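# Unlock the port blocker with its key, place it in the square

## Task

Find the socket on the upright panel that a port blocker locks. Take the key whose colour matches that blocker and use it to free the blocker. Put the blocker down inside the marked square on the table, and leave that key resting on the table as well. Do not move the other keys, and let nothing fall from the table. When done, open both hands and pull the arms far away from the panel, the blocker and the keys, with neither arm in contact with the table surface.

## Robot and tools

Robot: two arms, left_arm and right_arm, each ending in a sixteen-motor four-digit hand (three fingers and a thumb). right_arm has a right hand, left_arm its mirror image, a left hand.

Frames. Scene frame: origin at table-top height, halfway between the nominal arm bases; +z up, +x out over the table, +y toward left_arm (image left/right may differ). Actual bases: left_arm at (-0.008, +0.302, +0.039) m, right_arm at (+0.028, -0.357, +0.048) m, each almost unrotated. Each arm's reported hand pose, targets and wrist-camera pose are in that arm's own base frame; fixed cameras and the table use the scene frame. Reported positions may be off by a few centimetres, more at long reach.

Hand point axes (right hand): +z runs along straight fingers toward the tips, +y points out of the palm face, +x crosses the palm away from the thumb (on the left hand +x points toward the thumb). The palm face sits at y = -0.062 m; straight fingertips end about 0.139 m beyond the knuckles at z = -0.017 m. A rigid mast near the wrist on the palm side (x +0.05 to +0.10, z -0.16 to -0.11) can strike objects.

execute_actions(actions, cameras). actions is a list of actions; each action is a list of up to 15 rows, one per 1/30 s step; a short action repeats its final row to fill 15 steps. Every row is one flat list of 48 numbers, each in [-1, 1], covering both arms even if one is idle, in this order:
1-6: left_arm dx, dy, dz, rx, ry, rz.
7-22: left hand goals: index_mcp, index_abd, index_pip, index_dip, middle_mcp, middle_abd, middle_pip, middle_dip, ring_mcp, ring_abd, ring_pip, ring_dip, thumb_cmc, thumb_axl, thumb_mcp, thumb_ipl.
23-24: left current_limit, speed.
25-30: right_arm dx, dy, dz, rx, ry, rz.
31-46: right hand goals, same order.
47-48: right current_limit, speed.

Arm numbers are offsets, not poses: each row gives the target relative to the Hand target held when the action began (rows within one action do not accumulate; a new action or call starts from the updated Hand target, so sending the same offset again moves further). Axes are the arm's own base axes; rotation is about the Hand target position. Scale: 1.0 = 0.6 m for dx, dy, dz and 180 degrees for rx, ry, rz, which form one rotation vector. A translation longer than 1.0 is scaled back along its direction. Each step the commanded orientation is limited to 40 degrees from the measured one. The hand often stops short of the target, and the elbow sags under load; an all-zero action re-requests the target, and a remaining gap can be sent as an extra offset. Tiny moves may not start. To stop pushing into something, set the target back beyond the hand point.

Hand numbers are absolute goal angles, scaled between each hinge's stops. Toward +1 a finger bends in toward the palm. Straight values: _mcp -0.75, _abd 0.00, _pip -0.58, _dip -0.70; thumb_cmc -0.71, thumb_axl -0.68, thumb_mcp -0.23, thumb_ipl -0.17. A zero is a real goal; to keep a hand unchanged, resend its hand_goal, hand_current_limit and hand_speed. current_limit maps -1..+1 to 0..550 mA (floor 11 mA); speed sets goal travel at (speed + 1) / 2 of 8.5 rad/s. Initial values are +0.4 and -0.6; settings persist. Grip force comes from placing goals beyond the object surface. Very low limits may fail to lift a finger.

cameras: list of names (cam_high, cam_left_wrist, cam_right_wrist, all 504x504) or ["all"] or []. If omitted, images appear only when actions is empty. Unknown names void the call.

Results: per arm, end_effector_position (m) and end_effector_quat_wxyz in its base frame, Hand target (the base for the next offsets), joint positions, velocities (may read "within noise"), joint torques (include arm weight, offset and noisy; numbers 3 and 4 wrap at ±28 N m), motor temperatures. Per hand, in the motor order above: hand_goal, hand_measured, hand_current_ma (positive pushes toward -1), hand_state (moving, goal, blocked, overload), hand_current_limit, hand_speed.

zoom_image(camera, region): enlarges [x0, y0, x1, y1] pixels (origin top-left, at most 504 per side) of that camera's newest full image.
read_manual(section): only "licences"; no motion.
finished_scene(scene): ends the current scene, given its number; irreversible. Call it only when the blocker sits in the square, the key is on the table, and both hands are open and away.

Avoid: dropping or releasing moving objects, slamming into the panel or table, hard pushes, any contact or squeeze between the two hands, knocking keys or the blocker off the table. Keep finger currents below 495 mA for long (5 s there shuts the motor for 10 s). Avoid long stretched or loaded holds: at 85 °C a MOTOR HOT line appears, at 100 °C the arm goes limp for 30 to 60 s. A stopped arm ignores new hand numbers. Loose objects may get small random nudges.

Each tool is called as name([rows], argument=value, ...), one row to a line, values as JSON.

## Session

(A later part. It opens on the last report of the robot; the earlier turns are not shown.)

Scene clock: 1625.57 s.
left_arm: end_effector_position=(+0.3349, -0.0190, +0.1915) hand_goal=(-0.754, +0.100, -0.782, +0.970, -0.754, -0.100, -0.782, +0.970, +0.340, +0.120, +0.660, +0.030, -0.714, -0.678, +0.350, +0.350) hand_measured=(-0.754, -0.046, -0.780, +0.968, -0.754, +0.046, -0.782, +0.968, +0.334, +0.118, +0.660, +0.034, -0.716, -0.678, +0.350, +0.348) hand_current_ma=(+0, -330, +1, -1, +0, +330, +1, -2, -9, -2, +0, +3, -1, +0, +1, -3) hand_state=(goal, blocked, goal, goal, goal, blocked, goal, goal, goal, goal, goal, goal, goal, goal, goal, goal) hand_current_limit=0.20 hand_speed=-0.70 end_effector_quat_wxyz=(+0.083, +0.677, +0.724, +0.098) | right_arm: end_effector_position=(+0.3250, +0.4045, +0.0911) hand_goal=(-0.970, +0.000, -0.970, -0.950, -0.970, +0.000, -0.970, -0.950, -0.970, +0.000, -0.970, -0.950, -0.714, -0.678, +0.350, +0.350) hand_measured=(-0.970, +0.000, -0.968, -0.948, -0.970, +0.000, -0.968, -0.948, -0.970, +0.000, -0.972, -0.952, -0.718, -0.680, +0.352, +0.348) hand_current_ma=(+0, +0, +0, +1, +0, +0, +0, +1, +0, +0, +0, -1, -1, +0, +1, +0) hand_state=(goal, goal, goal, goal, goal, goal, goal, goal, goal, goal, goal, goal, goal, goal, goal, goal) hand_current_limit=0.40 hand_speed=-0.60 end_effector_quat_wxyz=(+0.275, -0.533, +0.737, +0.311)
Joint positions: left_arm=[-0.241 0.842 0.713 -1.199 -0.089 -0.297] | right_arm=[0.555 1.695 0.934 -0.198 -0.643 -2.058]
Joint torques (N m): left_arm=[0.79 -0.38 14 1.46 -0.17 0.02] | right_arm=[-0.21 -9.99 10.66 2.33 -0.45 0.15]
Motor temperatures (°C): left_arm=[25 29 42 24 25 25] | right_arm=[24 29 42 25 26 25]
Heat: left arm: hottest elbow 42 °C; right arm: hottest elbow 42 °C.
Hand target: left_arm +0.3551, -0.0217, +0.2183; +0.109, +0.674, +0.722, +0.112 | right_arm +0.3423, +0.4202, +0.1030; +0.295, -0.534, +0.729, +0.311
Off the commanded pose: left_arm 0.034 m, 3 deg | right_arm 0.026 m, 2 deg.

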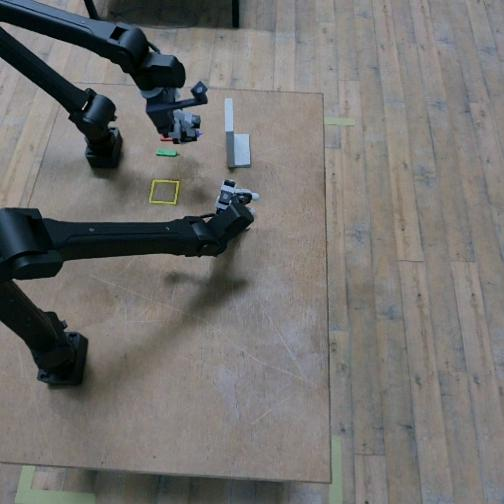

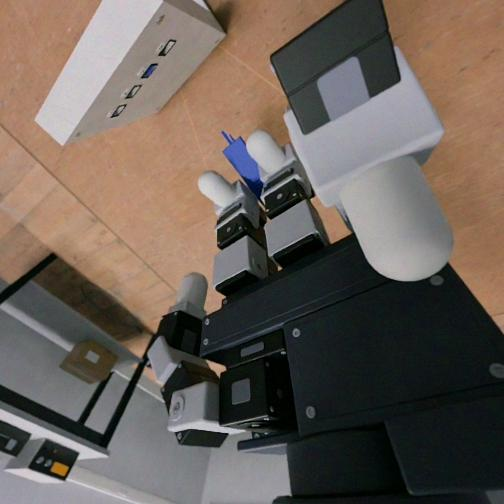

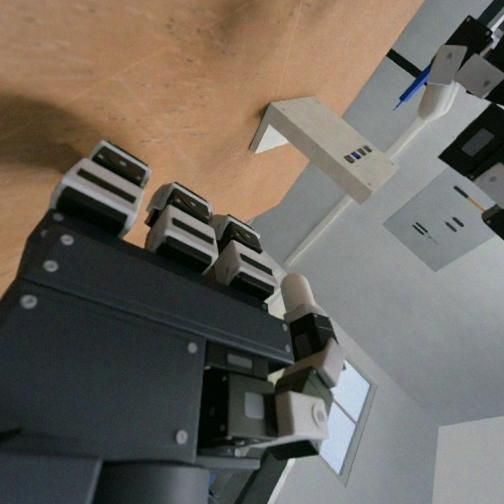

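execute_actions([
  [[0.03,0.02,0,0,-0.01,0,-0.754,0.1,-0.781,0.97,-0.754,-0.1,-0.781,0.97,0.34,0.12,0.66,0.03,-0.714,-0.678,0.35,0.35,0.2,-0.7,0,0,0,0,0,0,-0.97,0,-0.97,-0.95,-0.97,0,-0.97,-0.95,-0.97,0,-0.97,-0.95,-0.714,-0.678,0.35,0.35,0.4,-0.6]],
  [[0.015,0.015,-0.02,0,-0.01,0,-0.754,0.1,-0.781,0.97,-0.754,-0.1,-0.781,0.97,0.34,0.12,0.66,0.03,-0.714,-0.678,0.35,0.35,0.2,-0.7,0,0,0,0,0,0,-0.97,0,-0.97,-0.95,-0.97,0,-0.97,-0.95,-0.97,0,-0.97,-0.95,-0.714,-0.678,0.35,0.35,0.4,-0.6]],
], cameras=["cam_left_wrist","cam_right_wrist"])

zoom_image(camera="cam_left_wrist", region=[130, 50, 290, 210])

zoom_image(camera="cam_right_wrist", region=[320, 60, 440, 180])

Scene clock: 1649.07 s.
left_arm: end_effector_position=(+0.3724, -0.0016, +0.1984) hand_goal=(-0.754, +0.100, -0.782, +0.970, -0.754, -0.100, -0.782, +0.970, +0.340, +0.120, +0.660, +0.030, -0.714, -0.678, +0.350, +0.350) hand_measured=(-0.754, -0.046, -0.780, +0.968, -0.754, +0.046, -0.782, +0.968, +0.334, +0.118, +0.660, +0.034, -0.716, -0.678, +0.350, +0.348) hand_current_ma=(+0, -330, +1, -1, +0, +330, +1, -2, -9, -2, +0, +3, -1, +0, +1, -3) hand_state=(goal, blocked, goal, goal, goal, blocked, goal, goal, goal, goal, goal, goal, goal, goal, goal, goal) hand_current_limit=0.20 hand_speed=-0.70 end_effector_quat_wxyz=(+0.123, +0.671, +0.720, +0.126) | right_arm: end_effector_position=(+0.3250, +0.4045, +0.0911) hand_goal=(-0.970, +0.000, -0.970, -0.950, -0.970, +0.000, -0.970, -0.950, -0.970, +0.000, -0.970, -0.950, -0.714, -0.678, +0.350, +0.350) hand_measured=(-0.970, +0.000, -0.968, -0.948, -0.970, +0.000, -0.968, -0.948, -0.970, +0.000, -0.972, -0.952, -0.718, -0.680, +0.352, +0.348) hand_current_ma=(+0, +0, +0, +1, +0, +0, +0, +1, +0, +0, +0, -1, -1, +0, +1, +0) hand_state=(goal, goal, goal, goal, goal, goal, goal, goal, goal, goal, goal, goal, goal, goal, goal, goal) hand_current_limit=0.40 hand_speed=-0.60 end_effector_quat_wxyz=(+0.275, -0.533, +0.737, +0.311)
Joint positions: left_arm=[-0.137 0.886 0.714 -1.05 -0.065 -0.196] | right_arm=[0.555 1.695 0.934 -0.198 -0.643 -2.058]
Joint torques (N m): left_arm=[0.73 -0.97 11.34 1.73 -0.12 0.04] | right_arm=[-0.21 -9.93 10.65 2.35 -0.44 0.15]
Heat: left arm: hottest elbow 45 °C; right arm: hottest elbow 42 °C.
Hand target: left_arm +0.3820, -0.0007, +0.2062; +0.132, +0.670, +0.719, +0.133 | right_arm +0.3423, +0.4202, +0.1030; +0.295, -0.534, +0.729, +0.311
Off the commanded pose: left_arm 0.012 m, 1 deg | right_arm 0.026 m, 2 deg.
Images, in order (width x height): cam_left_wrist 504x504, cam_right_wrist 504x504.

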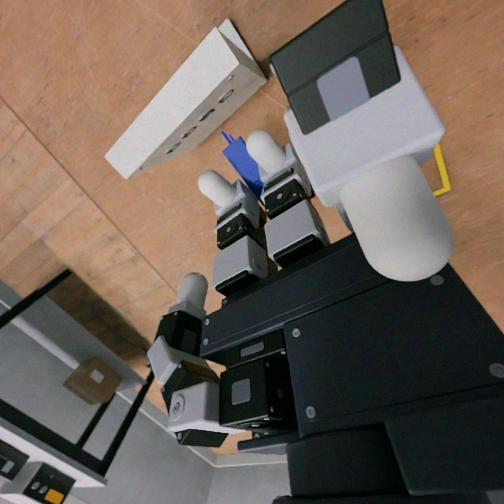

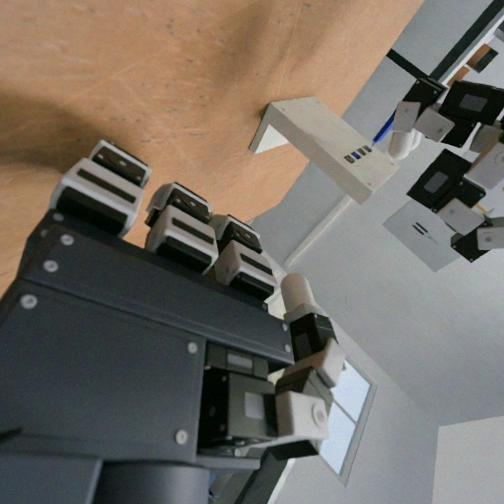

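Scaled by 3.150 from the camera's 504x504 image, which has a finer 720x720 frame.

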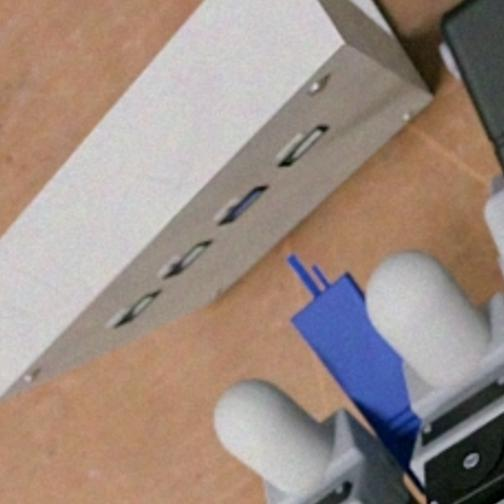

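Scaled by 4.200 from the camera's 504x504 image, which has a finer 720x720 frame.

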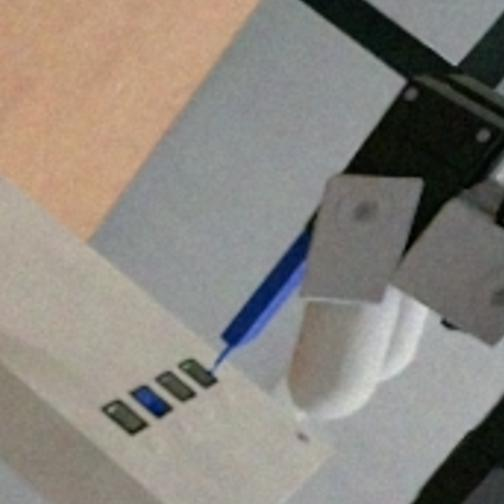

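execute_actions([
  [[0.003,0.011,-0.031,0,0.006,0,-0.754,0.1,-0.781,0.97,-0.754,-0.1,-0.781,0.97,0.34,0.12,0.66,0.03,-0.714,-0.678,0.35,0.35,0.2,-0.7,0,0,0,0,0,0,-0.97,0,-0.97,-0.95,-0.97,0,-0.97,-0.95,-0.97,0,-0.97,-0.95,-0.714,-0.678,0.35,0.35,0.4,-0.6]],
], cameras=["cam_left_wrist","cam_right_wrist"])

zoom_image(camera="cam_left_wrist", region=[160, 80, 260, 180])

zoom_image(camera="cam_right_wrist", region=[330, 110, 410, 190])

Scene clock: 1714.80 s.
left_arm: end_effector_position=(+0.3821, +0.0040, +0.1944) hand_goal=(-0.754, +0.100, -0.782, +0.970, -0.754, -0.100, -0.782, +0.970, +0.340, +0.120, +0.660, +0.030, -0.714, -0.678, +0.350, +0.350) hand_measured=(-0.754, -0.046, -0.780, +0.968, -0.754, +0.046, -0.782, +0.968, +0.334, +0.118, +0.660, +0.034, -0.716, -0.678, +0.350, +0.348) hand_current_ma=(+0, -330, +1, -1, +0, +330, +1, -2, -9, -2, +0, +3, -1, +0, +1, -3) hand_state=(goal, blocked, goal, goal, goal, blocked, goal, goal, goal, goal, goal, goal, goal, goal, goal, goal) hand_current_limit=0.20 hand_speed=-0.70 end_effector_quat_wxyz=(+0.127, +0.671, +0.720, +0.128) | right_arm: end_effector_position=(+0.3250, +0.4045, +0.0911) hand_goal=(-0.970, +0.000, -0.970, -0.950, -0.970, +0.000, -0.970, -0.950, -0.970, +0.000, -0.970, -0.950, -0.714, -0.678, +0.350, +0.350) hand_measured=(-0.970, +0.000, -0.968, -0.948, -0.970, +0.000, -0.968, -0.948, -0.970, +0.000, -0.972, -0.952, -0.718, -0.680, +0.352, +0.348) hand_current_ma=(+0, +0, +0, +1, +0, +0, +0, +1, +0, +0, +0, -1, -1, +0, +1, +0) hand_state=(goal, goal, goal, goal, goal, goal, goal, goal, goal, goal, goal, goal, goal, goal, goal, goal) hand_current_limit=0.40 hand_speed=-0.60 end_effector_quat_wxyz=(+0.275, -0.533, +0.737, +0.311)
Joint positions: left_arm=[-0.108 0.913 0.714 -1.014 -0.052 -0.169] | right_arm=[0.555 1.695 0.934 -0.198 -0.643 -2.058]
Joint torques (N m): left_arm=[0.67 -1.32 9.25 1.77 -0.11 0] | right_arm=[-0.26 -9.99 10.65 2.3 -0.45 0.14]
Heat: left arm: hottest elbow 45 °C; right arm: hottest elbow 42 °C.
Hand target: left_arm +0.3838, +0.0059, +0.1876; +0.125, +0.671, +0.720, +0.126 | right_arm +0.3423, +0.4202, +0.1030; +0.295, -0.534, +0.729, +0.311
Off the commanded pose: left_arm 0.007 m, 0 deg | right_arm 0.026 m, 2 deg.
Images, in order (width x height): cam_left_wrist 504x504, cam_right_wrist 504x504.

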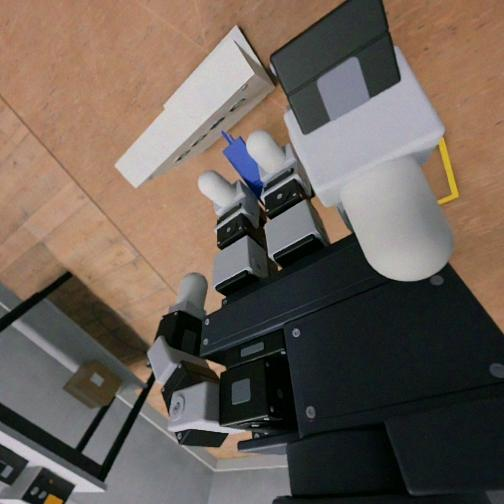

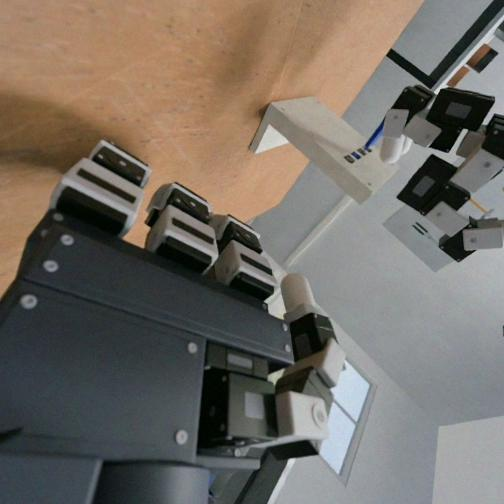

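Scaled by 5.040 from the camera's 504x504 image, which has a finer 720x720 frame.

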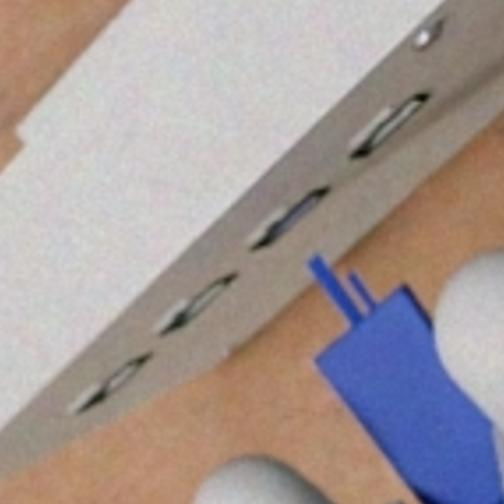

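Scaled by 6.300 from the camera's 504x504 image, which has a finer 720x720 frame.

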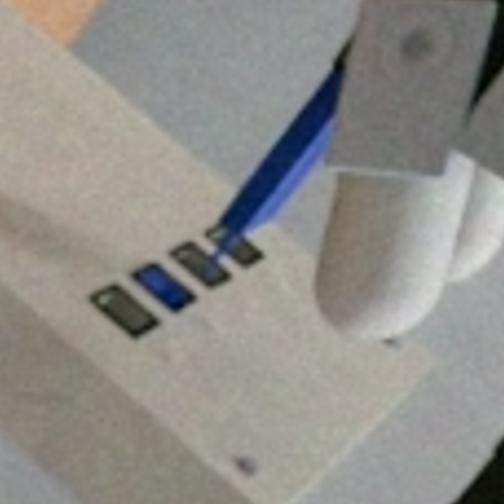

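execute_actions([
  [[0.0135,0.0045,-0.009,0,0.0117,0,-0.754,0.1,-0.781,0.97,-0.754,-0.1,-0.781,0.97,0.34,0.12,0.66,0.03,-0.714,-0.678,0.35,0.35,0.2,-0.7,0,0,0,0,0,0,-0.97,0,-0.97,-0.95,-0.97,0,-0.97,-0.95,-0.97,0,-0.97,-0.95,-0.714,-0.678,0.35,0.35,0.4,-0.6]],
], cameras=["cam_left_wrist","cam_right_wrist"])

zoom_image(camera="cam_left_wrist", region=[190, 90, 260, 160])

zoom_image(camera="cam_right_wrist", region=[330, 110, 410, 190])

Scene clock: 1739.17 s.
left_arm: end_effector_position=(+0.3852, +0.0071, +0.1754) hand_goal=(-0.754, +0.100, -0.782, +0.970, -0.754, -0.100, -0.782, +0.970, +0.340, +0.120, +0.660, +0.030, -0.714, -0.678, +0.350, +0.350) hand_measured=(-0.754, -0.046, -0.780, +0.968, -0.754, +0.046, -0.782, +0.968, +0.334, +0.118, +0.660, +0.034, -0.716, -0.678, +0.350, +0.348) hand_current_ma=(+0, -330, +1, -1, +0, +330, +1, -2, -9, -2, +0, +3, -1, +0, +1, -3) hand_state=(goal, blocked, goal, goal, goal, blocked, goal, goal, goal, goal, goal, goal, goal, goal, goal, goal) hand_current_limit=0.20 hand_speed=-0.70 end_effector_quat_wxyz=(+0.107, +0.674, +0.723, +0.111) | right_arm: end_effector_position=(+0.3250, +0.4045, +0.0911) hand_goal=(-0.970, +0.000, -0.970, -0.950, -0.970, +0.000, -0.970, -0.950, -0.970, +0.000, -0.970, -0.950, -0.714, -0.678, +0.350, +0.350) hand_measured=(-0.970, +0.000, -0.968, -0.948, -0.970, +0.000, -0.968, -0.948, -0.970, +0.000, -0.972, -0.952, -0.718, -0.680, +0.352, +0.348) hand_current_ma=(+0, +0, +0, +1, +0, +0, +0, +1, +0, +0, +0, -1, -1, +0, +1, +0) hand_state=(goal, goal, goal, goal, goal, goal, goal, goal, goal, goal, goal, goal, goal, goal, goal, goal) hand_current_limit=0.40 hand_speed=-0.60 end_effector_quat_wxyz=(+0.275, -0.533, +0.737, +0.311)
Joint positions: left_arm=[-0.093 0.965 0.714 -1.014 -0.044 -0.155] | right_arm=[0.555 1.695 0.934 -0.198 -0.643 -2.058]
Joint torques (N m): left_arm=[0.73 -1.96 10.97 1.02 -0.1 0.03] | right_arm=[-0.21 -9.93 10.66 2.29 -0.46 0.16]
Heat: left arm: hottest elbow 43 °C; right arm: hottest elbow 42 °C.
Hand target: left_arm +0.3919, +0.0087, +0.1822; +0.111, +0.673, +0.722, +0.114 | right_arm +0.3423, +0.4202, +0.1030; +0.295, -0.534, +0.729, +0.311
Off the commanded pose: left_arm 0.010 m, 1 deg | right_arm 0.026 m, 2 deg.
Images, in order (width x height): cam_left_wrist 504x504, cam_right_wrist 504x504.

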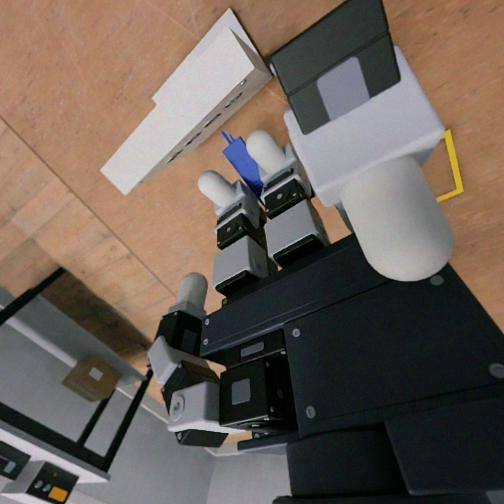

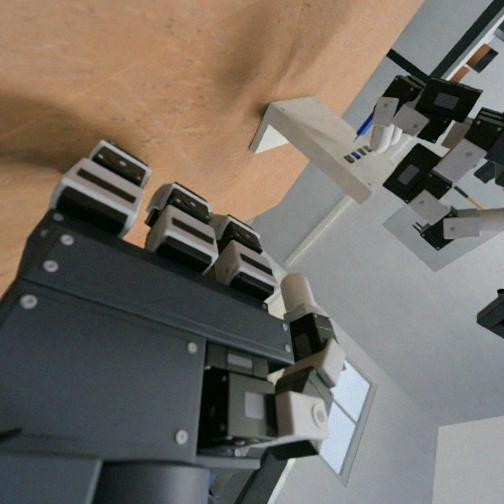

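Scaled by 7.200 from the camera's 504x504 image, which has a finer 720x720 frame.

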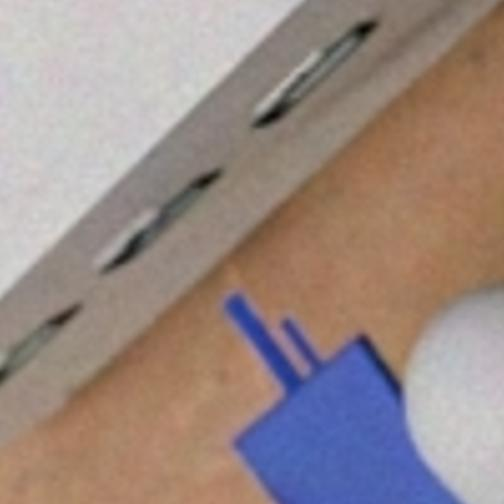

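Scaled by 6.300 from the camera's 504x504 image, which has a finer 720x720 frame.

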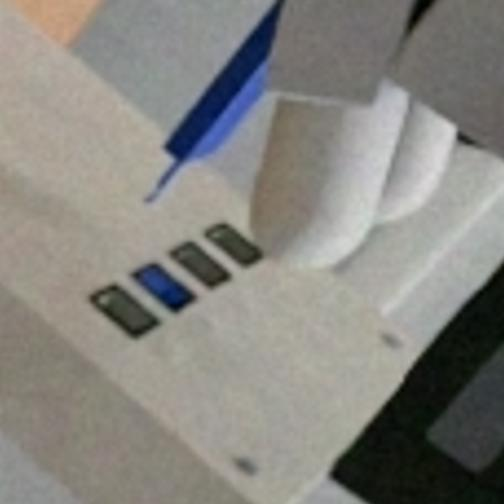

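execute_actions([
  [[0.0,0.0,0.02,0,-0.003,0,-0.754,0.1,-0.781,0.97,-0.754,-0.1,-0.781,0.97,0.34,0.12,0.66,0.03,-0.714,-0.678,0.35,0.35,0.2,-0.7,0,0,0,0,0,0,-0.97,0,-0.97,-0.95,-0.97,0,-0.97,-0.95,-0.97,0,-0.97,-0.95,-0.714,-0.678,0.35,0.35,0.4,-0.6]],
])

Scene clock: 1755.17 s.
left_arm: end_effector_position=(+0.3833, +0.0072, +0.1741) hand_goal=(-0.754, +0.100, -0.782, +0.970, -0.754, -0.100, -0.782, +0.970, +0.340, +0.120, +0.660, +0.030, -0.714, -0.678, +0.350, +0.350) hand_measured=(-0.754, -0.046, -0.780, +0.968, -0.754, +0.046, -0.782, +0.968, +0.334, +0.118, +0.660, +0.034, -0.716, -0.678, +0.350, +0.348) hand_current_ma=(+0, -330, +1, -1, +0, +330, +1, -2, -9, -2, +0, +3, -1, +0, +1, -3) hand_state=(goal, blocked, goal, goal, goal, blocked, goal, goal, goal, goal, goal, goal, goal, goal, goal, goal) hand_current_limit=0.20 hand_speed=-0.70 end_effector_quat_wxyz=(+0.103, +0.675, +0.723, +0.108) | right_arm: end_effector_position=(+0.3250, +0.4045, +0.0911) hand_goal=(-0.970, +0.000, -0.970, -0.950, -0.970, +0.000, -0.970, -0.950, -0.970, +0.000, -0.970, -0.950, -0.714, -0.678, +0.350, +0.350) hand_measured=(-0.970, +0.000, -0.968, -0.948, -0.970, +0.000, -0.968, -0.948, -0.970, +0.000, -0.972, -0.952, -0.718, -0.680, +0.352, +0.348) hand_current_ma=(+0, +0, +0, +1, +0, +0, +0, +1, +0, +0, +0, -1, -1, +0, +1, +0) hand_state=(goal, goal, goal, goal, goal, goal, goal, goal, goal, goal, goal, goal, goal, goal, goal, goal) hand_current_limit=0.40 hand_speed=-0.60 end_effector_quat_wxyz=(+0.275, -0.533, +0.737, +0.311)
Joint positions: left_arm=[-0.093 0.965 0.714 -1.022 -0.044 -0.155] | right_arm=[0.555 1.695 0.934 -0.198 -0.643 -2.058]
Joint torques (N m): left_arm=[0.67 -2.96 12.59 0.43 -0.14 0.04] | right_arm=[-0.32 -10.05 10.65 2.3 -0.45 0.15]
Heat: left arm: hottest elbow 43 °C; right arm: hottest elbow 42 °C.
Hand target: left_arm +0.3919, +0.0087, +0.1942; +0.115, +0.673, +0.721, +0.117 | right_arm +0.3423, +0.4202, +0.1030; +0.295, -0.534, +0.729, +0.311
Off the commanded pose: left_arm 0.022 m, 2 deg | right_arm 0.026 m, 2 deg.

execute_actions([
  [[0.004,0.0,0.02,0,-0.003,0,-0.754,0.1,-0.781,0.97,-0.754,-0.1,-0.781,0.97,0.34,0.12,0.66,0.03,-0.714,-0.678,0.35,0.35,0.2,-0.7,0,0,0,0,0,0,-0.97,0,-0.97,-0.95,-0.97,0,-0.97,-0.95,-0.97,0,-0.97,-0.95,-0.714,-0.678,0.35,0.35,0.4,-0.6]],
  [[0.004,0.0,0.01,0,-0.003,0,-0.754,0.1,-0.781,0.97,-0.754,-0.1,-0.781,0.97,0.34,0.12,0.66,0.03,-0.714,-0.678,0.35,0.35,0.2,-0.7,0,0,0,0,0,0,-0.97,0,-0.97,-0.95,-0.97,0,-0.97,-0.95,-0.97,0,-0.97,-0.95,-0.714,-0.678,0.35,0.35,0.4,-0.6]],
])

Scene clock: 1768.80 s.
left_arm: end_effector_position=(+0.3837, +0.0071, +0.1827) hand_goal=(-0.754, +0.100, -0.782, +0.970, -0.754, -0.100, -0.782, +0.970, +0.340, +0.120, +0.660, +0.030, -0.714, -0.678, +0.350, +0.350) hand_measured=(-0.754, -0.046, -0.780, +0.968, -0.754, +0.046, -0.782, +0.968, +0.334, +0.118, +0.660, +0.034, -0.716, -0.678, +0.350, +0.348) hand_current_ma=(+0, -330, +1, -1, +0, +330, +1, -2, -9, -2, +0, +3, -1, +0, +1, -3) hand_state=(goal, blocked, goal, goal, goal, blocked, goal, goal, goal, goal, goal, goal, goal, goal, goal, goal) hand_current_limit=0.20 hand_speed=-0.70 end_effector_quat_wxyz=(+0.104, +0.675, +0.722, +0.109) | right_arm: end_effector_position=(+0.3250, +0.4045, +0.0911) hand_goal=(-0.970, +0.000, -0.970, -0.950, -0.970, +0.000, -0.970, -0.950, -0.970, +0.000, -0.970, -0.950, -0.714, -0.678, +0.350, +0.350) hand_measured=(-0.970, +0.000, -0.968, -0.948, -0.970, +0.000, -0.968, -0.948, -0.970, +0.000, -0.972, -0.952, -0.718, -0.680, +0.352, +0.348) hand_current_ma=(+0, +0, +0, +1, +0, +0, +0, +1, +0, +0, +0, -1, -1, +0, +1, +0) hand_state=(goal, goal, goal, goal, goal, goal, goal, goal, goal, goal, goal, goal, goal, goal, goal, goal) hand_current_limit=0.40 hand_speed=-0.60 end_effector_quat_wxyz=(+0.275, -0.533, +0.737, +0.311)
Joint positions: left_arm=[-0.093 0.959 0.733 -1.046 -0.044 -0.154] | right_arm=[0.555 1.695 0.934 -0.198 -0.643 -2.058]
Joint torques (N m): left_arm=[0.73 -3.14 13.87 0.39 -0.2 0.04] | right_arm=[-0.21 -9.88 10.69 2.29 -0.45 0.16]
Heat: left arm: hottest elbow 45 °C; right arm: hottest elbow 42 °C.
Hand target: left_arm +0.3968, +0.0086, +0.2125; +0.122, +0.672, +0.720, +0.124 | right_arm +0.3423, +0.4202, +0.1030; +0.295, -0.534, +0.729, +0.311
Off the commanded pose: left_arm 0.033 m, 3 deg | right_arm 0.026 m, 2 deg.

execute_actions([
  [[0.012,0.0,0.012,0,-0.008,0,-0.754,0.1,-0.781,0.97,-0.754,-0.1,-0.781,0.97,0.34,0.12,0.66,0.03,-0.714,-0.678,0.35,0.35,0.2,-0.7,0,0,0,0,0,0,-0.97,0,-0.97,-0.95,-0.97,0,-0.97,-0.95,-0.97,0,-0.97,-0.95,-0.714,-0.678,0.35,0.35,0.4,-0.6]],
], cameras=["cam_left_wrist","cam_right_wrist"])

zoom_image(camera="cam_left_wrist", region=[190, 90, 260, 160])

zoom_image(camera="cam_right_wrist", region=[330, 110, 410, 190])

Scene clock: 1777.87 s.
left_arm: end_effector_position=(+0.3869, +0.0068, +0.1883) hand_goal=(-0.754, +0.100, -0.782, +0.970, -0.754, -0.100, -0.782, +0.970, +0.340, +0.120, +0.660, +0.030, -0.714, -0.678, +0.350, +0.350) hand_measured=(-0.754, -0.046, -0.780, +0.968, -0.754, +0.046, -0.782, +0.968, +0.334, +0.118, +0.660, +0.034, -0.716, -0.678, +0.350, +0.348) hand_current_ma=(+0, -330, +1, -1, +0, +330, +1, -2, -9, -2, +0, +3, -1, +0, +1, -3) hand_state=(goal, blocked, goal, goal, goal, blocked, goal, goal, goal, goal, goal, goal, goal, goal, goal, goal) hand_current_limit=0.20 hand_speed=-0.70 end_effector_quat_wxyz=(+0.108, +0.675, +0.722, +0.112) | right_arm: end_effector_position=(+0.3250, +0.4045, +0.0911) hand_goal=(-0.970, +0.000, -0.970, -0.950, -0.970, +0.000, -0.970, -0.950, -0.970, +0.000, -0.970, -0.950, -0.714, -0.678, +0.350, +0.350) hand_measured=(-0.970, +0.000, -0.968, -0.948, -0.970, +0.000, -0.968, -0.948, -0.970, +0.000, -0.972, -0.952, -0.718, -0.680, +0.352, +0.348) hand_current_ma=(+0, +0, +0, +1, +0, +0, +0, +1, +0, +0, +0, -1, -1, +0, +1, +0) hand_state=(goal, goal, goal, goal, goal, goal, goal, goal, goal, goal, goal, goal, goal, goal, goal, goal) hand_current_limit=0.40 hand_speed=-0.60 end_effector_quat_wxyz=(+0.275, -0.533, +0.737, +0.311)
Joint positions: left_arm=[-0.092 0.959 0.744 -1.046 -0.044 -0.153] | right_arm=[0.555 1.695 0.934 -0.198 -0.643 -2.058]
Joint torques (N m): left_arm=[0.79 -2.9 13.89 1.13 -0.28 0.04] | right_arm=[-0.21 -10.05 10.65 2.35 -0.45 0.15]
Heat: left arm: hottest elbow 44 °C; right arm: hottest elbow 42 °C.
Hand target: left_arm +0.4040, +0.0087, +0.2196; +0.131, +0.670, +0.719, +0.132 | right_arm +0.3423, +0.4202, +0.1030; +0.295, -0.534, +0.729, +0.311
Off the commanded pose: left_arm 0.036 m, 4 deg | right_arm 0.026 m, 2 deg.
Images, in order (width x height): cam_left_wrist 504x504, cam_right_wrist 504x504.

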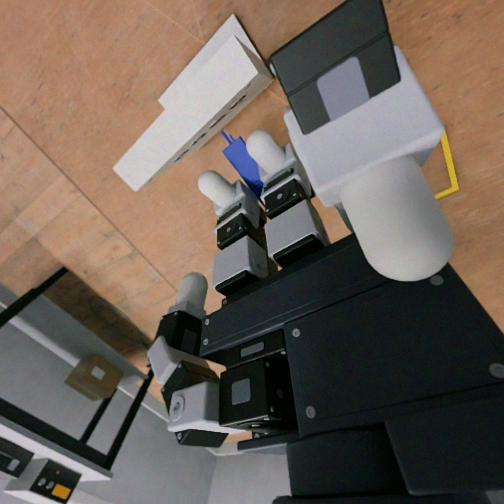

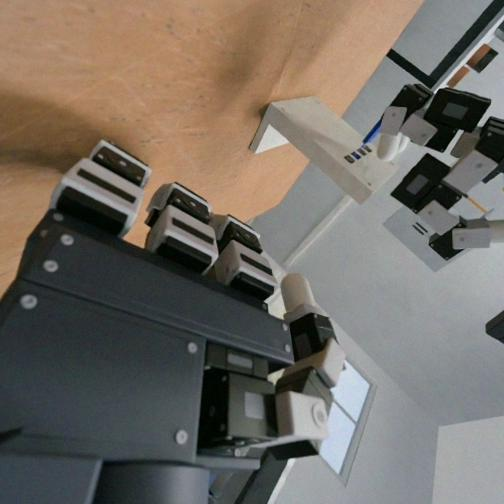

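Scaled by 7.200 from the camera's 504x504 image, which has a finer 720x720 frame.

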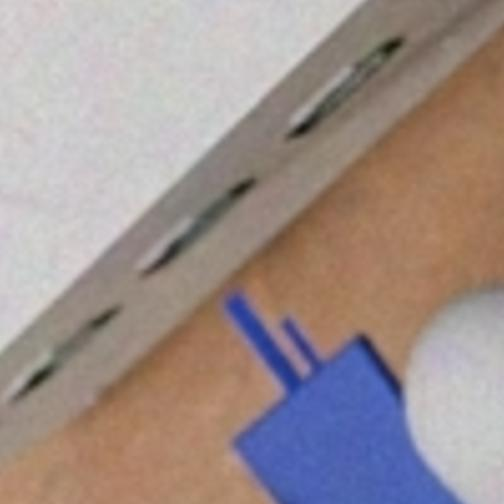

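Scaled by 6.300 from the camera's 504x504 image, which has a finer 720x720 frame.

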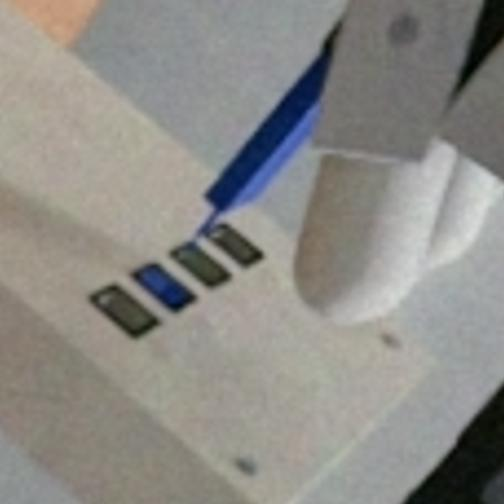

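execute_actions([
  [[0.0067,-0.0016,0.0048,0,0,0,-0.754,0.1,-0.781,0.97,-0.754,-0.1,-0.781,0.97,0.34,0.12,0.66,0.03,-0.714,-0.678,0.35,0.35,0.2,-0.7,0,0,0,0,0,0,-0.97,0,-0.97,-0.95,-0.97,0,-0.97,-0.95,-0.97,0,-0.97,-0.95,-0.714,-0.678,0.35,0.35,0.4,-0.6]],
], cameras=["cam_left_wrist","cam_right_wrist"])

zoom_image(camera="cam_left_wrist", region=[190, 90, 260, 160])

zoom_image(camera="cam_right_wrist", region=[340, 130, 390, 180])

Scene clock: 1849.13 s.
left_arm: end_effector_position=(+0.3910, +0.0065, +0.1959) hand_goal=(-0.754, +0.100, -0.782, +0.970, -0.754, -0.100, -0.782, +0.970, +0.340, +0.120, +0.660, +0.030, -0.714, -0.678, +0.350, +0.350) hand_measured=(-0.754, -0.046, -0.780, +0.968, -0.754, +0.046, -0.782, +0.968, +0.334, +0.118, +0.660, +0.034, -0.716, -0.678, +0.350, +0.348) hand_current_ma=(+0, -330, +1, -1, +0, +330, +1, -2, -9, -2, +0, +3, -1, +0, +1, -3) hand_state=(goal, blocked, goal, goal, goal, blocked, goal, goal, goal, goal, goal, goal, goal, goal, goal, goal) hand_current_limit=0.20 hand_speed=-0.70 end_effector_quat_wxyz=(+0.114, +0.674, +0.721, +0.116) | right_arm: end_effector_position=(+0.3250, +0.4045, +0.0911) hand_goal=(-0.970, +0.000, -0.970, -0.950, -0.970, +0.000, -0.970, -0.950, -0.970, +0.000, -0.970, -0.950, -0.714, -0.678, +0.350, +0.350) hand_measured=(-0.970, +0.000, -0.968, -0.948, -0.970, +0.000, -0.968, -0.948, -0.970, +0.000, -0.972, -0.952, -0.718, -0.680, +0.352, +0.348) hand_current_ma=(+0, +0, +0, +1, +0, +0, +0, +1, +0, +0, +0, -1, -1, +0, +1, +0) hand_state=(goal, goal, goal, goal, goal, goal, goal, goal, goal, goal, goal, goal, goal, goal, goal, goal) hand_current_limit=0.40 hand_speed=-0.60 end_effector_quat_wxyz=(+0.275, -0.533, +0.737, +0.311)
Joint positions: left_arm=[-0.092 0.959 0.758 -1.046 -0.044 -0.153] | right_arm=[0.555 1.695 0.934 -0.198 -0.643 -2.058]
Joint torques (N m): left_arm=[0.56 -2.08 13.94 1.09 -0.3 0.02] | right_arm=[-0.38 -9.99 10.65 2.3 -0.45 0.15]
Motor temperatures (°C): left_arm=[25 29 48 24 25 25] | right_arm=[24 29 42 25 26 25]
Heat: left arm: hottest elbow 48 °C; right arm: hottest elbow 42 °C.
Hand target: left_arm +0.4080, +0.0077, +0.2225; +0.131, +0.670, +0.719, +0.132 | right_arm +0.3423, +0.4202, +0.1030; +0.295, -0.534, +0.729, +0.311
Off the commanded pose: left_arm 0.032 m, 3 deg | right_arm 0.026 m, 2 deg.
Images, in order (width x height): cam_left_wrist 504x504, cam_right_wrist 504x504.

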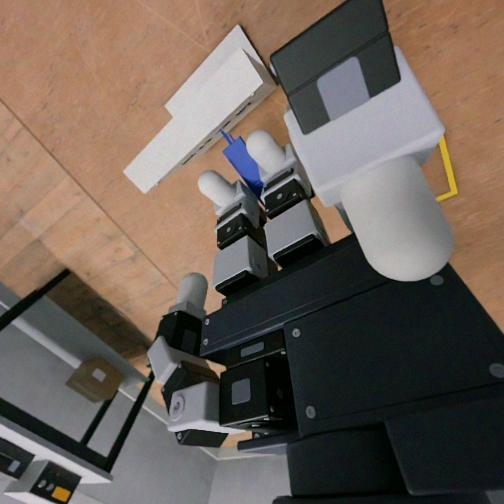

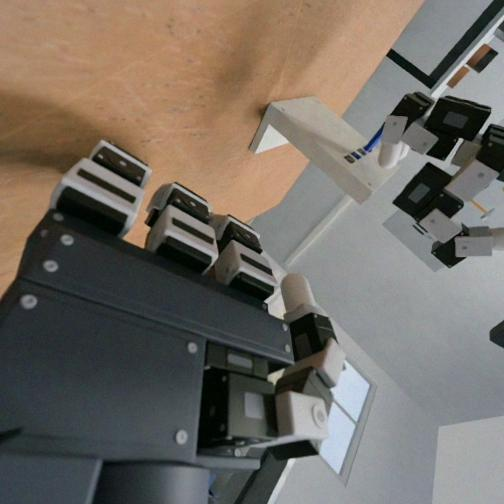

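Scaled by 7.200 from the camera's 504x504 image, which has a finer 720x720 frame.

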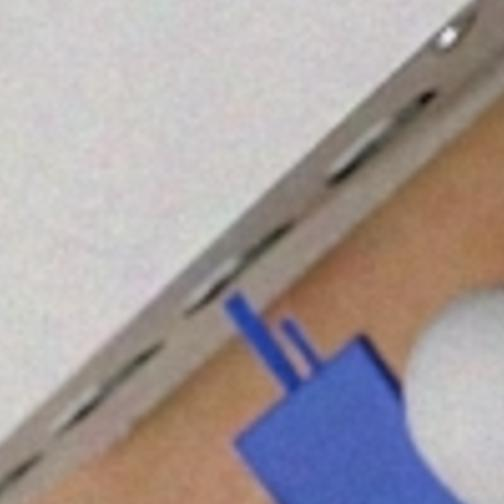

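Scaled by 10.080 from the camera's 504x504 image, which has a finer 720x720 frame.

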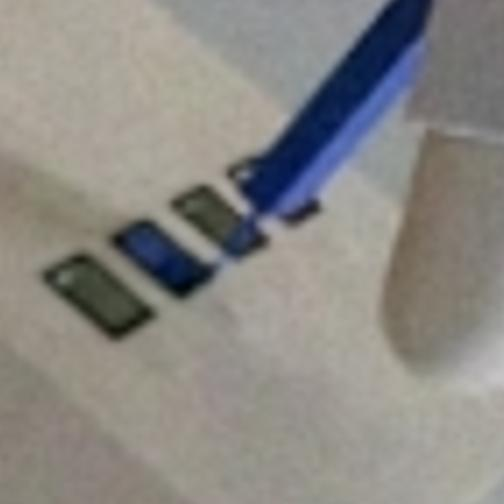

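execute_actions([
  [[0.0,0.0,-0.0085,0,0,0,-0.754,0.1,-0.781,0.97,-0.754,-0.1,-0.781,0.97,0.34,0.12,0.66,0.03,-0.714,-0.678,0.35,0.35,0.2,-0.7,0,0,0,0,0,0,-0.97,0,-0.97,-0.95,-0.97,0,-0.97,-0.95,-0.97,0,-0.97,-0.95,-0.714,-0.678,0.35,0.35,0.4,-0.6]],
], cameras=["cam_left_wrist","cam_right_wrist"])

zoom_image(camera="cam_left_wrist", region=[190, 90, 260, 160])

zoom_image(camera="cam_right_wrist", region=[340, 130, 390, 180])

Scene clock: 1872.13 s.
left_arm: end_effector_position=(+0.3910, +0.0065, +0.1959) hand_goal=(-0.754, +0.100, -0.782, +0.970, -0.754, -0.100, -0.782, +0.970, +0.340, +0.120, +0.660, +0.030, -0.714, -0.678, +0.350, +0.350) hand_measured=(-0.754, -0.046, -0.780, +0.968, -0.754, +0.046, -0.782, +0.968, +0.334, +0.118, +0.660, +0.034, -0.716, -0.678, +0.350, +0.348) hand_current_ma=(+0, -330, +1, -1, +0, +330, +1, -2, -9, -2, +0, +3, -1, +0, +1, -3) hand_state=(goal, blocked, goal, goal, goal, blocked, goal, goal, goal, goal, goal, goal, goal, goal, goal, goal) hand_current_limit=0.20 hand_speed=-0.70 end_effector_quat_wxyz=(+0.114, +0.674, +0.721, +0.116) | right_arm: end_effector_position=(+0.3250, +0.4045, +0.0911) hand_goal=(-0.970, +0.000, -0.970, -0.950, -0.970, +0.000, -0.970, -0.950, -0.970, +0.000, -0.970, -0.950, -0.714, -0.678, +0.350, +0.350) hand_measured=(-0.970, +0.000, -0.968, -0.948, -0.970, +0.000, -0.968, -0.948, -0.970, +0.000, -0.972, -0.952, -0.718, -0.680, +0.352, +0.348) hand_current_ma=(+0, +0, +0, +1, +0, +0, +0, +1, +0, +0, +0, -1, -1, +0, +1, +0) hand_state=(goal, goal, goal, goal, goal, goal, goal, goal, goal, goal, goal, goal, goal, goal, goal, goal) hand_current_limit=0.40 hand_speed=-0.60 end_effector_quat_wxyz=(+0.275, -0.533, +0.737, +0.311)
Joint positions: left_arm=[-0.092 0.959 0.758 -1.046 -0.044 -0.153] | right_arm=[0.555 1.695 0.934 -0.198 -0.643 -2.058]
Joint torques (N m): left_arm=[0.62 -1.9 13.12 1.66 -0.29 0.02] | right_arm=[-0.15 -9.88 10.66 2.29 -0.45 0.15]
Heat: left arm: hottest elbow 48 °C; right arm: hottest elbow 42 °C.
Hand target: left_arm +0.4080, +0.0077, +0.2174; +0.131, +0.670, +0.719, +0.132 | right_arm +0.3423, +0.4202, +0.1030; +0.295, -0.534, +0.729, +0.311
Off the commanded pose: left_arm 0.027 m, 3 deg | right_arm 0.026 m, 2 deg.
Images, in order (width x height): cam_left_wrist 504x504, cam_right_wrist 504x504.

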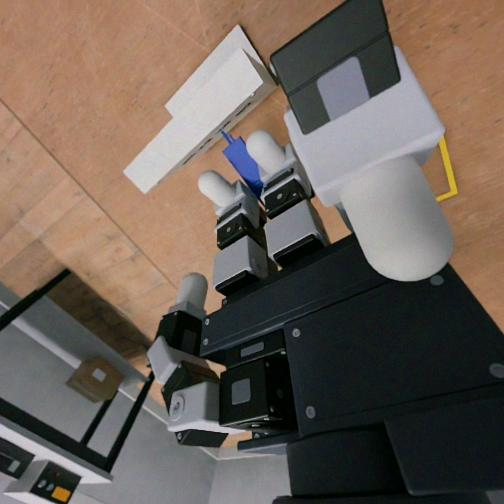

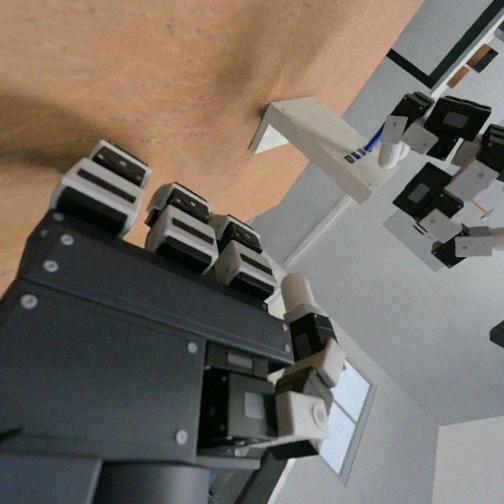

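Scaled by 7.200 from the camera's 504x504 image, which has a finer 720x720 frame.

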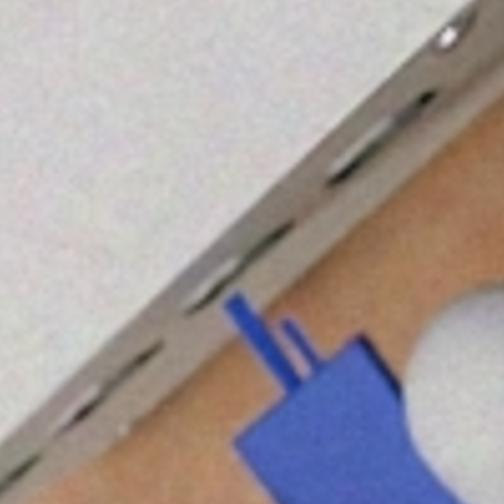

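Scaled by 10.080 from the camera's 504x504 image, which has a finer 720x720 frame.

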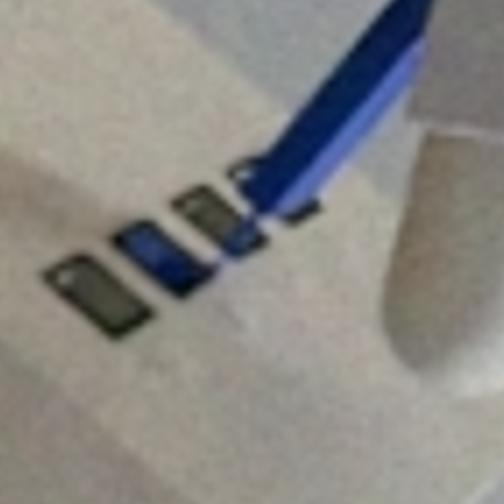

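execute_actions([
  [[0.0,0.0,-0.01,0,0,0,-0.754,0.1,-0.781,0.97,-0.754,-0.1,-0.781,0.97,0.34,0.12,0.66,0.03,-0.714,-0.678,0.35,0.35,0.2,-0.7,0,0,0,0,0,0,-0.97,0,-0.97,-0.95,-0.97,0,-0.97,-0.95,-0.97,0,-0.97,-0.95,-0.714,-0.678,0.35,0.35,0.4,-0.6]],
])

Scene clock: 1882.03 s.
left_arm: end_effector_position=(+0.3930, +0.0063, +0.1970) hand_goal=(-0.754, +0.100, -0.782, +0.970, -0.754, -0.100, -0.782, +0.970, +0.340, +0.120, +0.660, +0.030, -0.714, -0.678, +0.350, +0.350) hand_measured=(-0.760, -0.046, -0.782, +0.968, -0.760, +0.046, -0.782, +0.968, +0.334, +0.118, +0.660, +0.034, -0.716, -0.678, +0.350, +0.348) hand_current_ma=(-7, -330, +0, -1, -6, +330, +0, -2, -9, -2, +0, +3, -1, +0, +1, -3) hand_state=(goal, blocked, goal, goal, goal, blocked, goal, goal, goal, goal, goal, goal, goal, goal, goal, goal) hand_current_limit=0.20 hand_speed=-0.70 end_effector_quat_wxyz=(+0.117, +0.673, +0.720, +0.119) | right_arm: end_effector_position=(+0.3250, +0.4045, +0.0911) hand_goal=(-0.970, +0.000, -0.970, -0.950, -0.970, +0.000, -0.970, -0.950, -0.970, +0.000, -0.970, -0.950, -0.714, -0.678, +0.350, +0.350) hand_measured=(-0.970, +0.000, -0.968, -0.948, -0.970, +0.000, -0.968, -0.948, -0.970, +0.000, -0.972, -0.952, -0.718, -0.680, +0.352, +0.348) hand_current_ma=(+0, +0, +0, +1, +0, +0, +0, +1, +0, +0, +0, -1, -1, +0, +1, +0) hand_state=(goal, goal, goal, goal, goal, goal, goal, goal, goal, goal, goal, goal, goal, goal, goal, goal) hand_current_limit=0.40 hand_speed=-0.60 end_effector_quat_wxyz=(+0.275, -0.533, +0.737, +0.311)
Joint positions: left_arm=[-0.092 0.96 0.758 -1.037 -0.044 -0.153] | right_arm=[0.555 1.695 0.934 -0.198 -0.643 -2.058]
Joint torques (N m): left_arm=[0.62 -1.67 12.16 1.99 -0.29 0.03] | right_arm=[-0.15 -9.99 10.63 2.33 -0.44 0.14]
Heat: left arm: hottest elbow 48 °C; right arm: hottest elbow 42 °C.
Hand target: left_arm +0.4080, +0.0077, +0.2112; +0.131, +0.670, +0.719, +0.132 | right_arm +0.3423, +0.4202, +0.1030; +0.295, -0.534, +0.729, +0.311
Off the commanded pose: left_arm 0.021 m, 2 deg | right_arm 0.026 m, 2 deg.

execute_actions([
  [[-0.035,-0.003,0.005,0,0,0,-0.754,0.1,-0.781,0.97,-0.754,-0.1,-0.781,0.97,0.34,0.12,0.66,0.03,-0.714,-0.678,0.35,0.35,0.2,-0.7,0,0,0,0,0,0,-0.97,0,-0.97,-0.95,-0.97,0,-0.97,-0.95,-0.97,0,-0.97,-0.95,-0.714,-0.678,0.35,0.35,0.4,-0.6]],
  [[-0.015,0.0,0.0,0,0,0,-0.754,0.1,-0.781,0.97,-0.754,-0.1,-0.781,0.97,0.34,0.12,0.66,0.03,-0.714,-0.678,0.35,0.35,0.2,-0.7,0,0,0,0,0,0,-0.97,0,-0.97,-0.95,-0.97,0,-0.97,-0.95,-0.97,0,-0.97,-0.95,-0.714,-0.678,0.35,0.35,0.4,-0.6]],
  [[0.01,0.0005,0.003,0,0,0,-0.754,0.1,-0.781,0.97,-0.754,-0.1,-0.781,0.97,0.34,0.12,0.66,0.03,-0.714,-0.678,0.35,0.35,0.2,-0.7,0,0,0,0,0,0,-0.97,0,-0.97,-0.95,-0.97,0,-0.97,-0.95,-0.97,0,-0.97,-0.95,-0.714,-0.678,0.35,0.35,0.4,-0.6]],
  [[0.015,0.001,0.003,0,0,0,-0.754,0.1,-0.781,0.97,-0.754,-0.1,-0.781,0.97,0.34,0.12,0.66,0.03,-0.714,-0.678,0.35,0.35,0.2,-0.7,0,0,0,0,0,0,-0.97,0,-0.97,-0.95,-0.97,0,-0.97,-0.95,-0.97,0,-0.97,-0.95,-0.714,-0.678,0.35,0.35,0.4,-0.6]],
  [[0.01,0.0007,0.0,0,0,0,-0.754,0.1,-0.781,0.97,-0.754,-0.1,-0.781,0.97,0.34,0.12,0.66,0.03,-0.714,-0.678,0.35,0.35,0.2,-0.7,0,0,0,0,0,0,-0.97,0,-0.97,-0.95,-0.97,0,-0.97,-0.95,-0.97,0,-0.97,-0.95,-0.714,-0.678,0.35,0.35,0.4,-0.6]],
], cameras=["cam_left_wrist","cam_right_wrist"])

zoom_image(camera="cam_left_wrist", region=[190, 90, 260, 160])

zoom_image(camera="cam_right_wrist", region=[340, 130, 390, 180])

Scene clock: 1909.57 s.
left_arm: end_effector_position=(+0.3884, +0.0074, +0.2052) hand_goal=(-0.754, +0.100, -0.782, +0.970, -0.754, -0.100, -0.782, +0.970, +0.340, +0.120, +0.660, +0.030, -0.714, -0.678, +0.350, +0.350) hand_measured=(-0.760, -0.046, -0.782, +0.968, -0.760, +0.046, -0.782, +0.968, +0.334, +0.118, +0.660, +0.034, -0.716, -0.678, +0.350, +0.348) hand_current_ma=(-9, -330, +0, -1, -9, +330, +0, -2, -9, -2, +0, +3, -1, +0, +1, -3) hand_state=(goal, blocked, goal, goal, goal, blocked, goal, goal, goal, goal, goal, goal, goal, goal, goal, goal) hand_current_limit=0.20 hand_speed=-0.70 end_effector_quat_wxyz=(+0.121, +0.672, +0.720, +0.125) | right_arm: end_effector_position=(+0.3250, +0.4045, +0.0911) hand_goal=(-0.970, +0.000, -0.970, -0.950, -0.970, +0.000, -0.970, -0.950, -0.970, +0.000, -0.970, -0.950, -0.714, -0.678, +0.350, +0.350) hand_measured=(-0.970, +0.000, -0.968, -0.948, -0.970, +0.000, -0.968, -0.948, -0.970, +0.000, -0.972, -0.952, -0.718, -0.680, +0.352, +0.348) hand_current_ma=(+0, +0, +0, +1, +0, +0, +0, +1, +0, +0, +0, -1, -1, +0, +1, +0) hand_state=(goal, goal, goal, goal, goal, goal, goal, goal, goal, goal, goal, goal, goal, goal, goal, goal) hand_current_limit=0.40 hand_speed=-0.60 end_effector_quat_wxyz=(+0.275, -0.533, +0.737, +0.311)
Joint positions: left_arm=[-0.094 0.932 0.758 -1.05 -0.05 -0.155] | right_arm=[0.555 1.695 0.934 -0.198 -0.643 -2.058]
Joint torques (N m): left_arm=[0.38 -1.61 12.23 1.33 -0.11 0] | right_arm=[-0.26 -10.05 10.65 2.32 -0.46 0.15]
Heat: left arm: hottest elbow 47 °C; right arm: hottest elbow 42 °C.
Hand target: left_arm +0.3990, +0.0071, +0.2179; +0.131, +0.670, +0.719, +0.132 | right_arm +0.3423, +0.4202, +0.1030; +0.295, -0.534, +0.729, +0.311
Off the commanded pose: left_arm 0.017 m, 1 deg | right_arm 0.026 m, 2 deg.
Images, in order (width x height): cam_left_wrist 504x504, cam_right_wrist 504x504.

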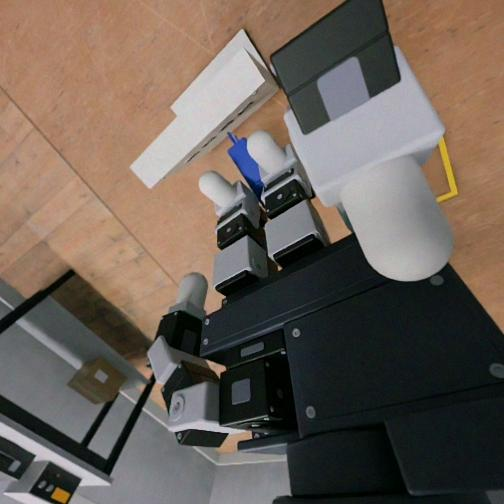

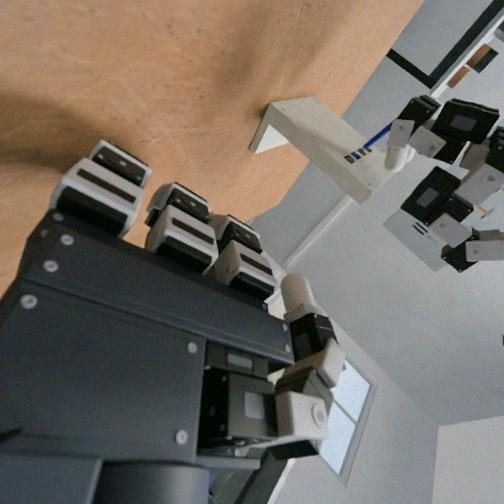

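Scaled by 7.200 from the camera's 504x504 image, which has a finer 720x720 frame.

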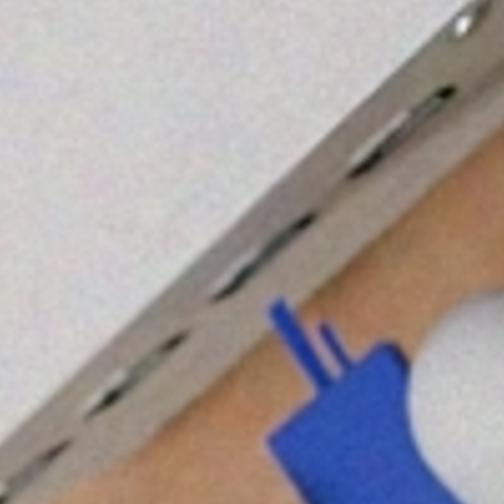

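Scaled by 10.080 from the camera's 504x504 image, which has a finer 720x720 frame.

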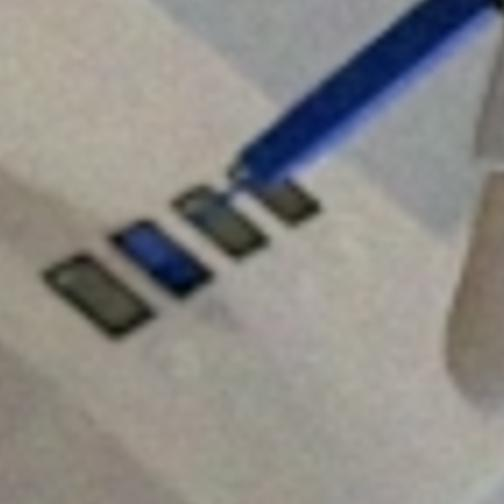

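zoom_image(camera="cam_right_wrist", region=[345, 105, 415, 175])

zoom_image(camera="cam_left_wrist", region=[210, 110, 280, 210])

Scaled by 7.200 from the camera's 504x504 image, which has a finer 720x720 frame.

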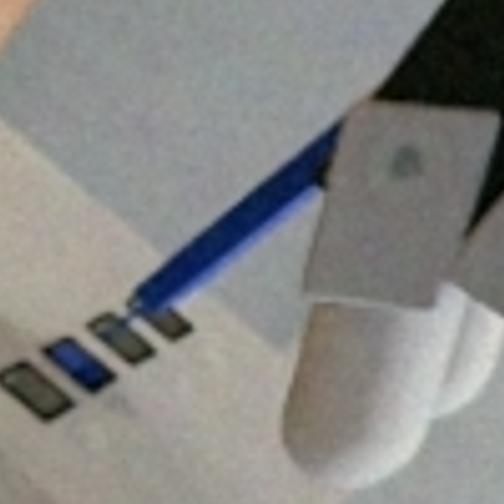

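Scaled by 5.040 from the camera's 504x504 image, which has a finer 720x720 frame.

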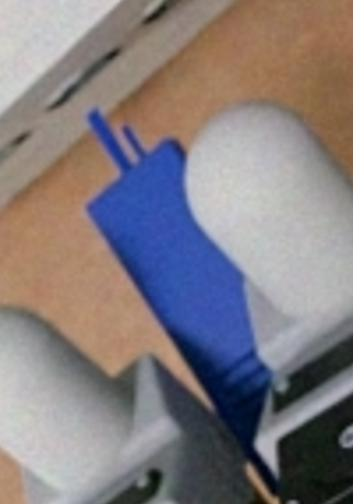

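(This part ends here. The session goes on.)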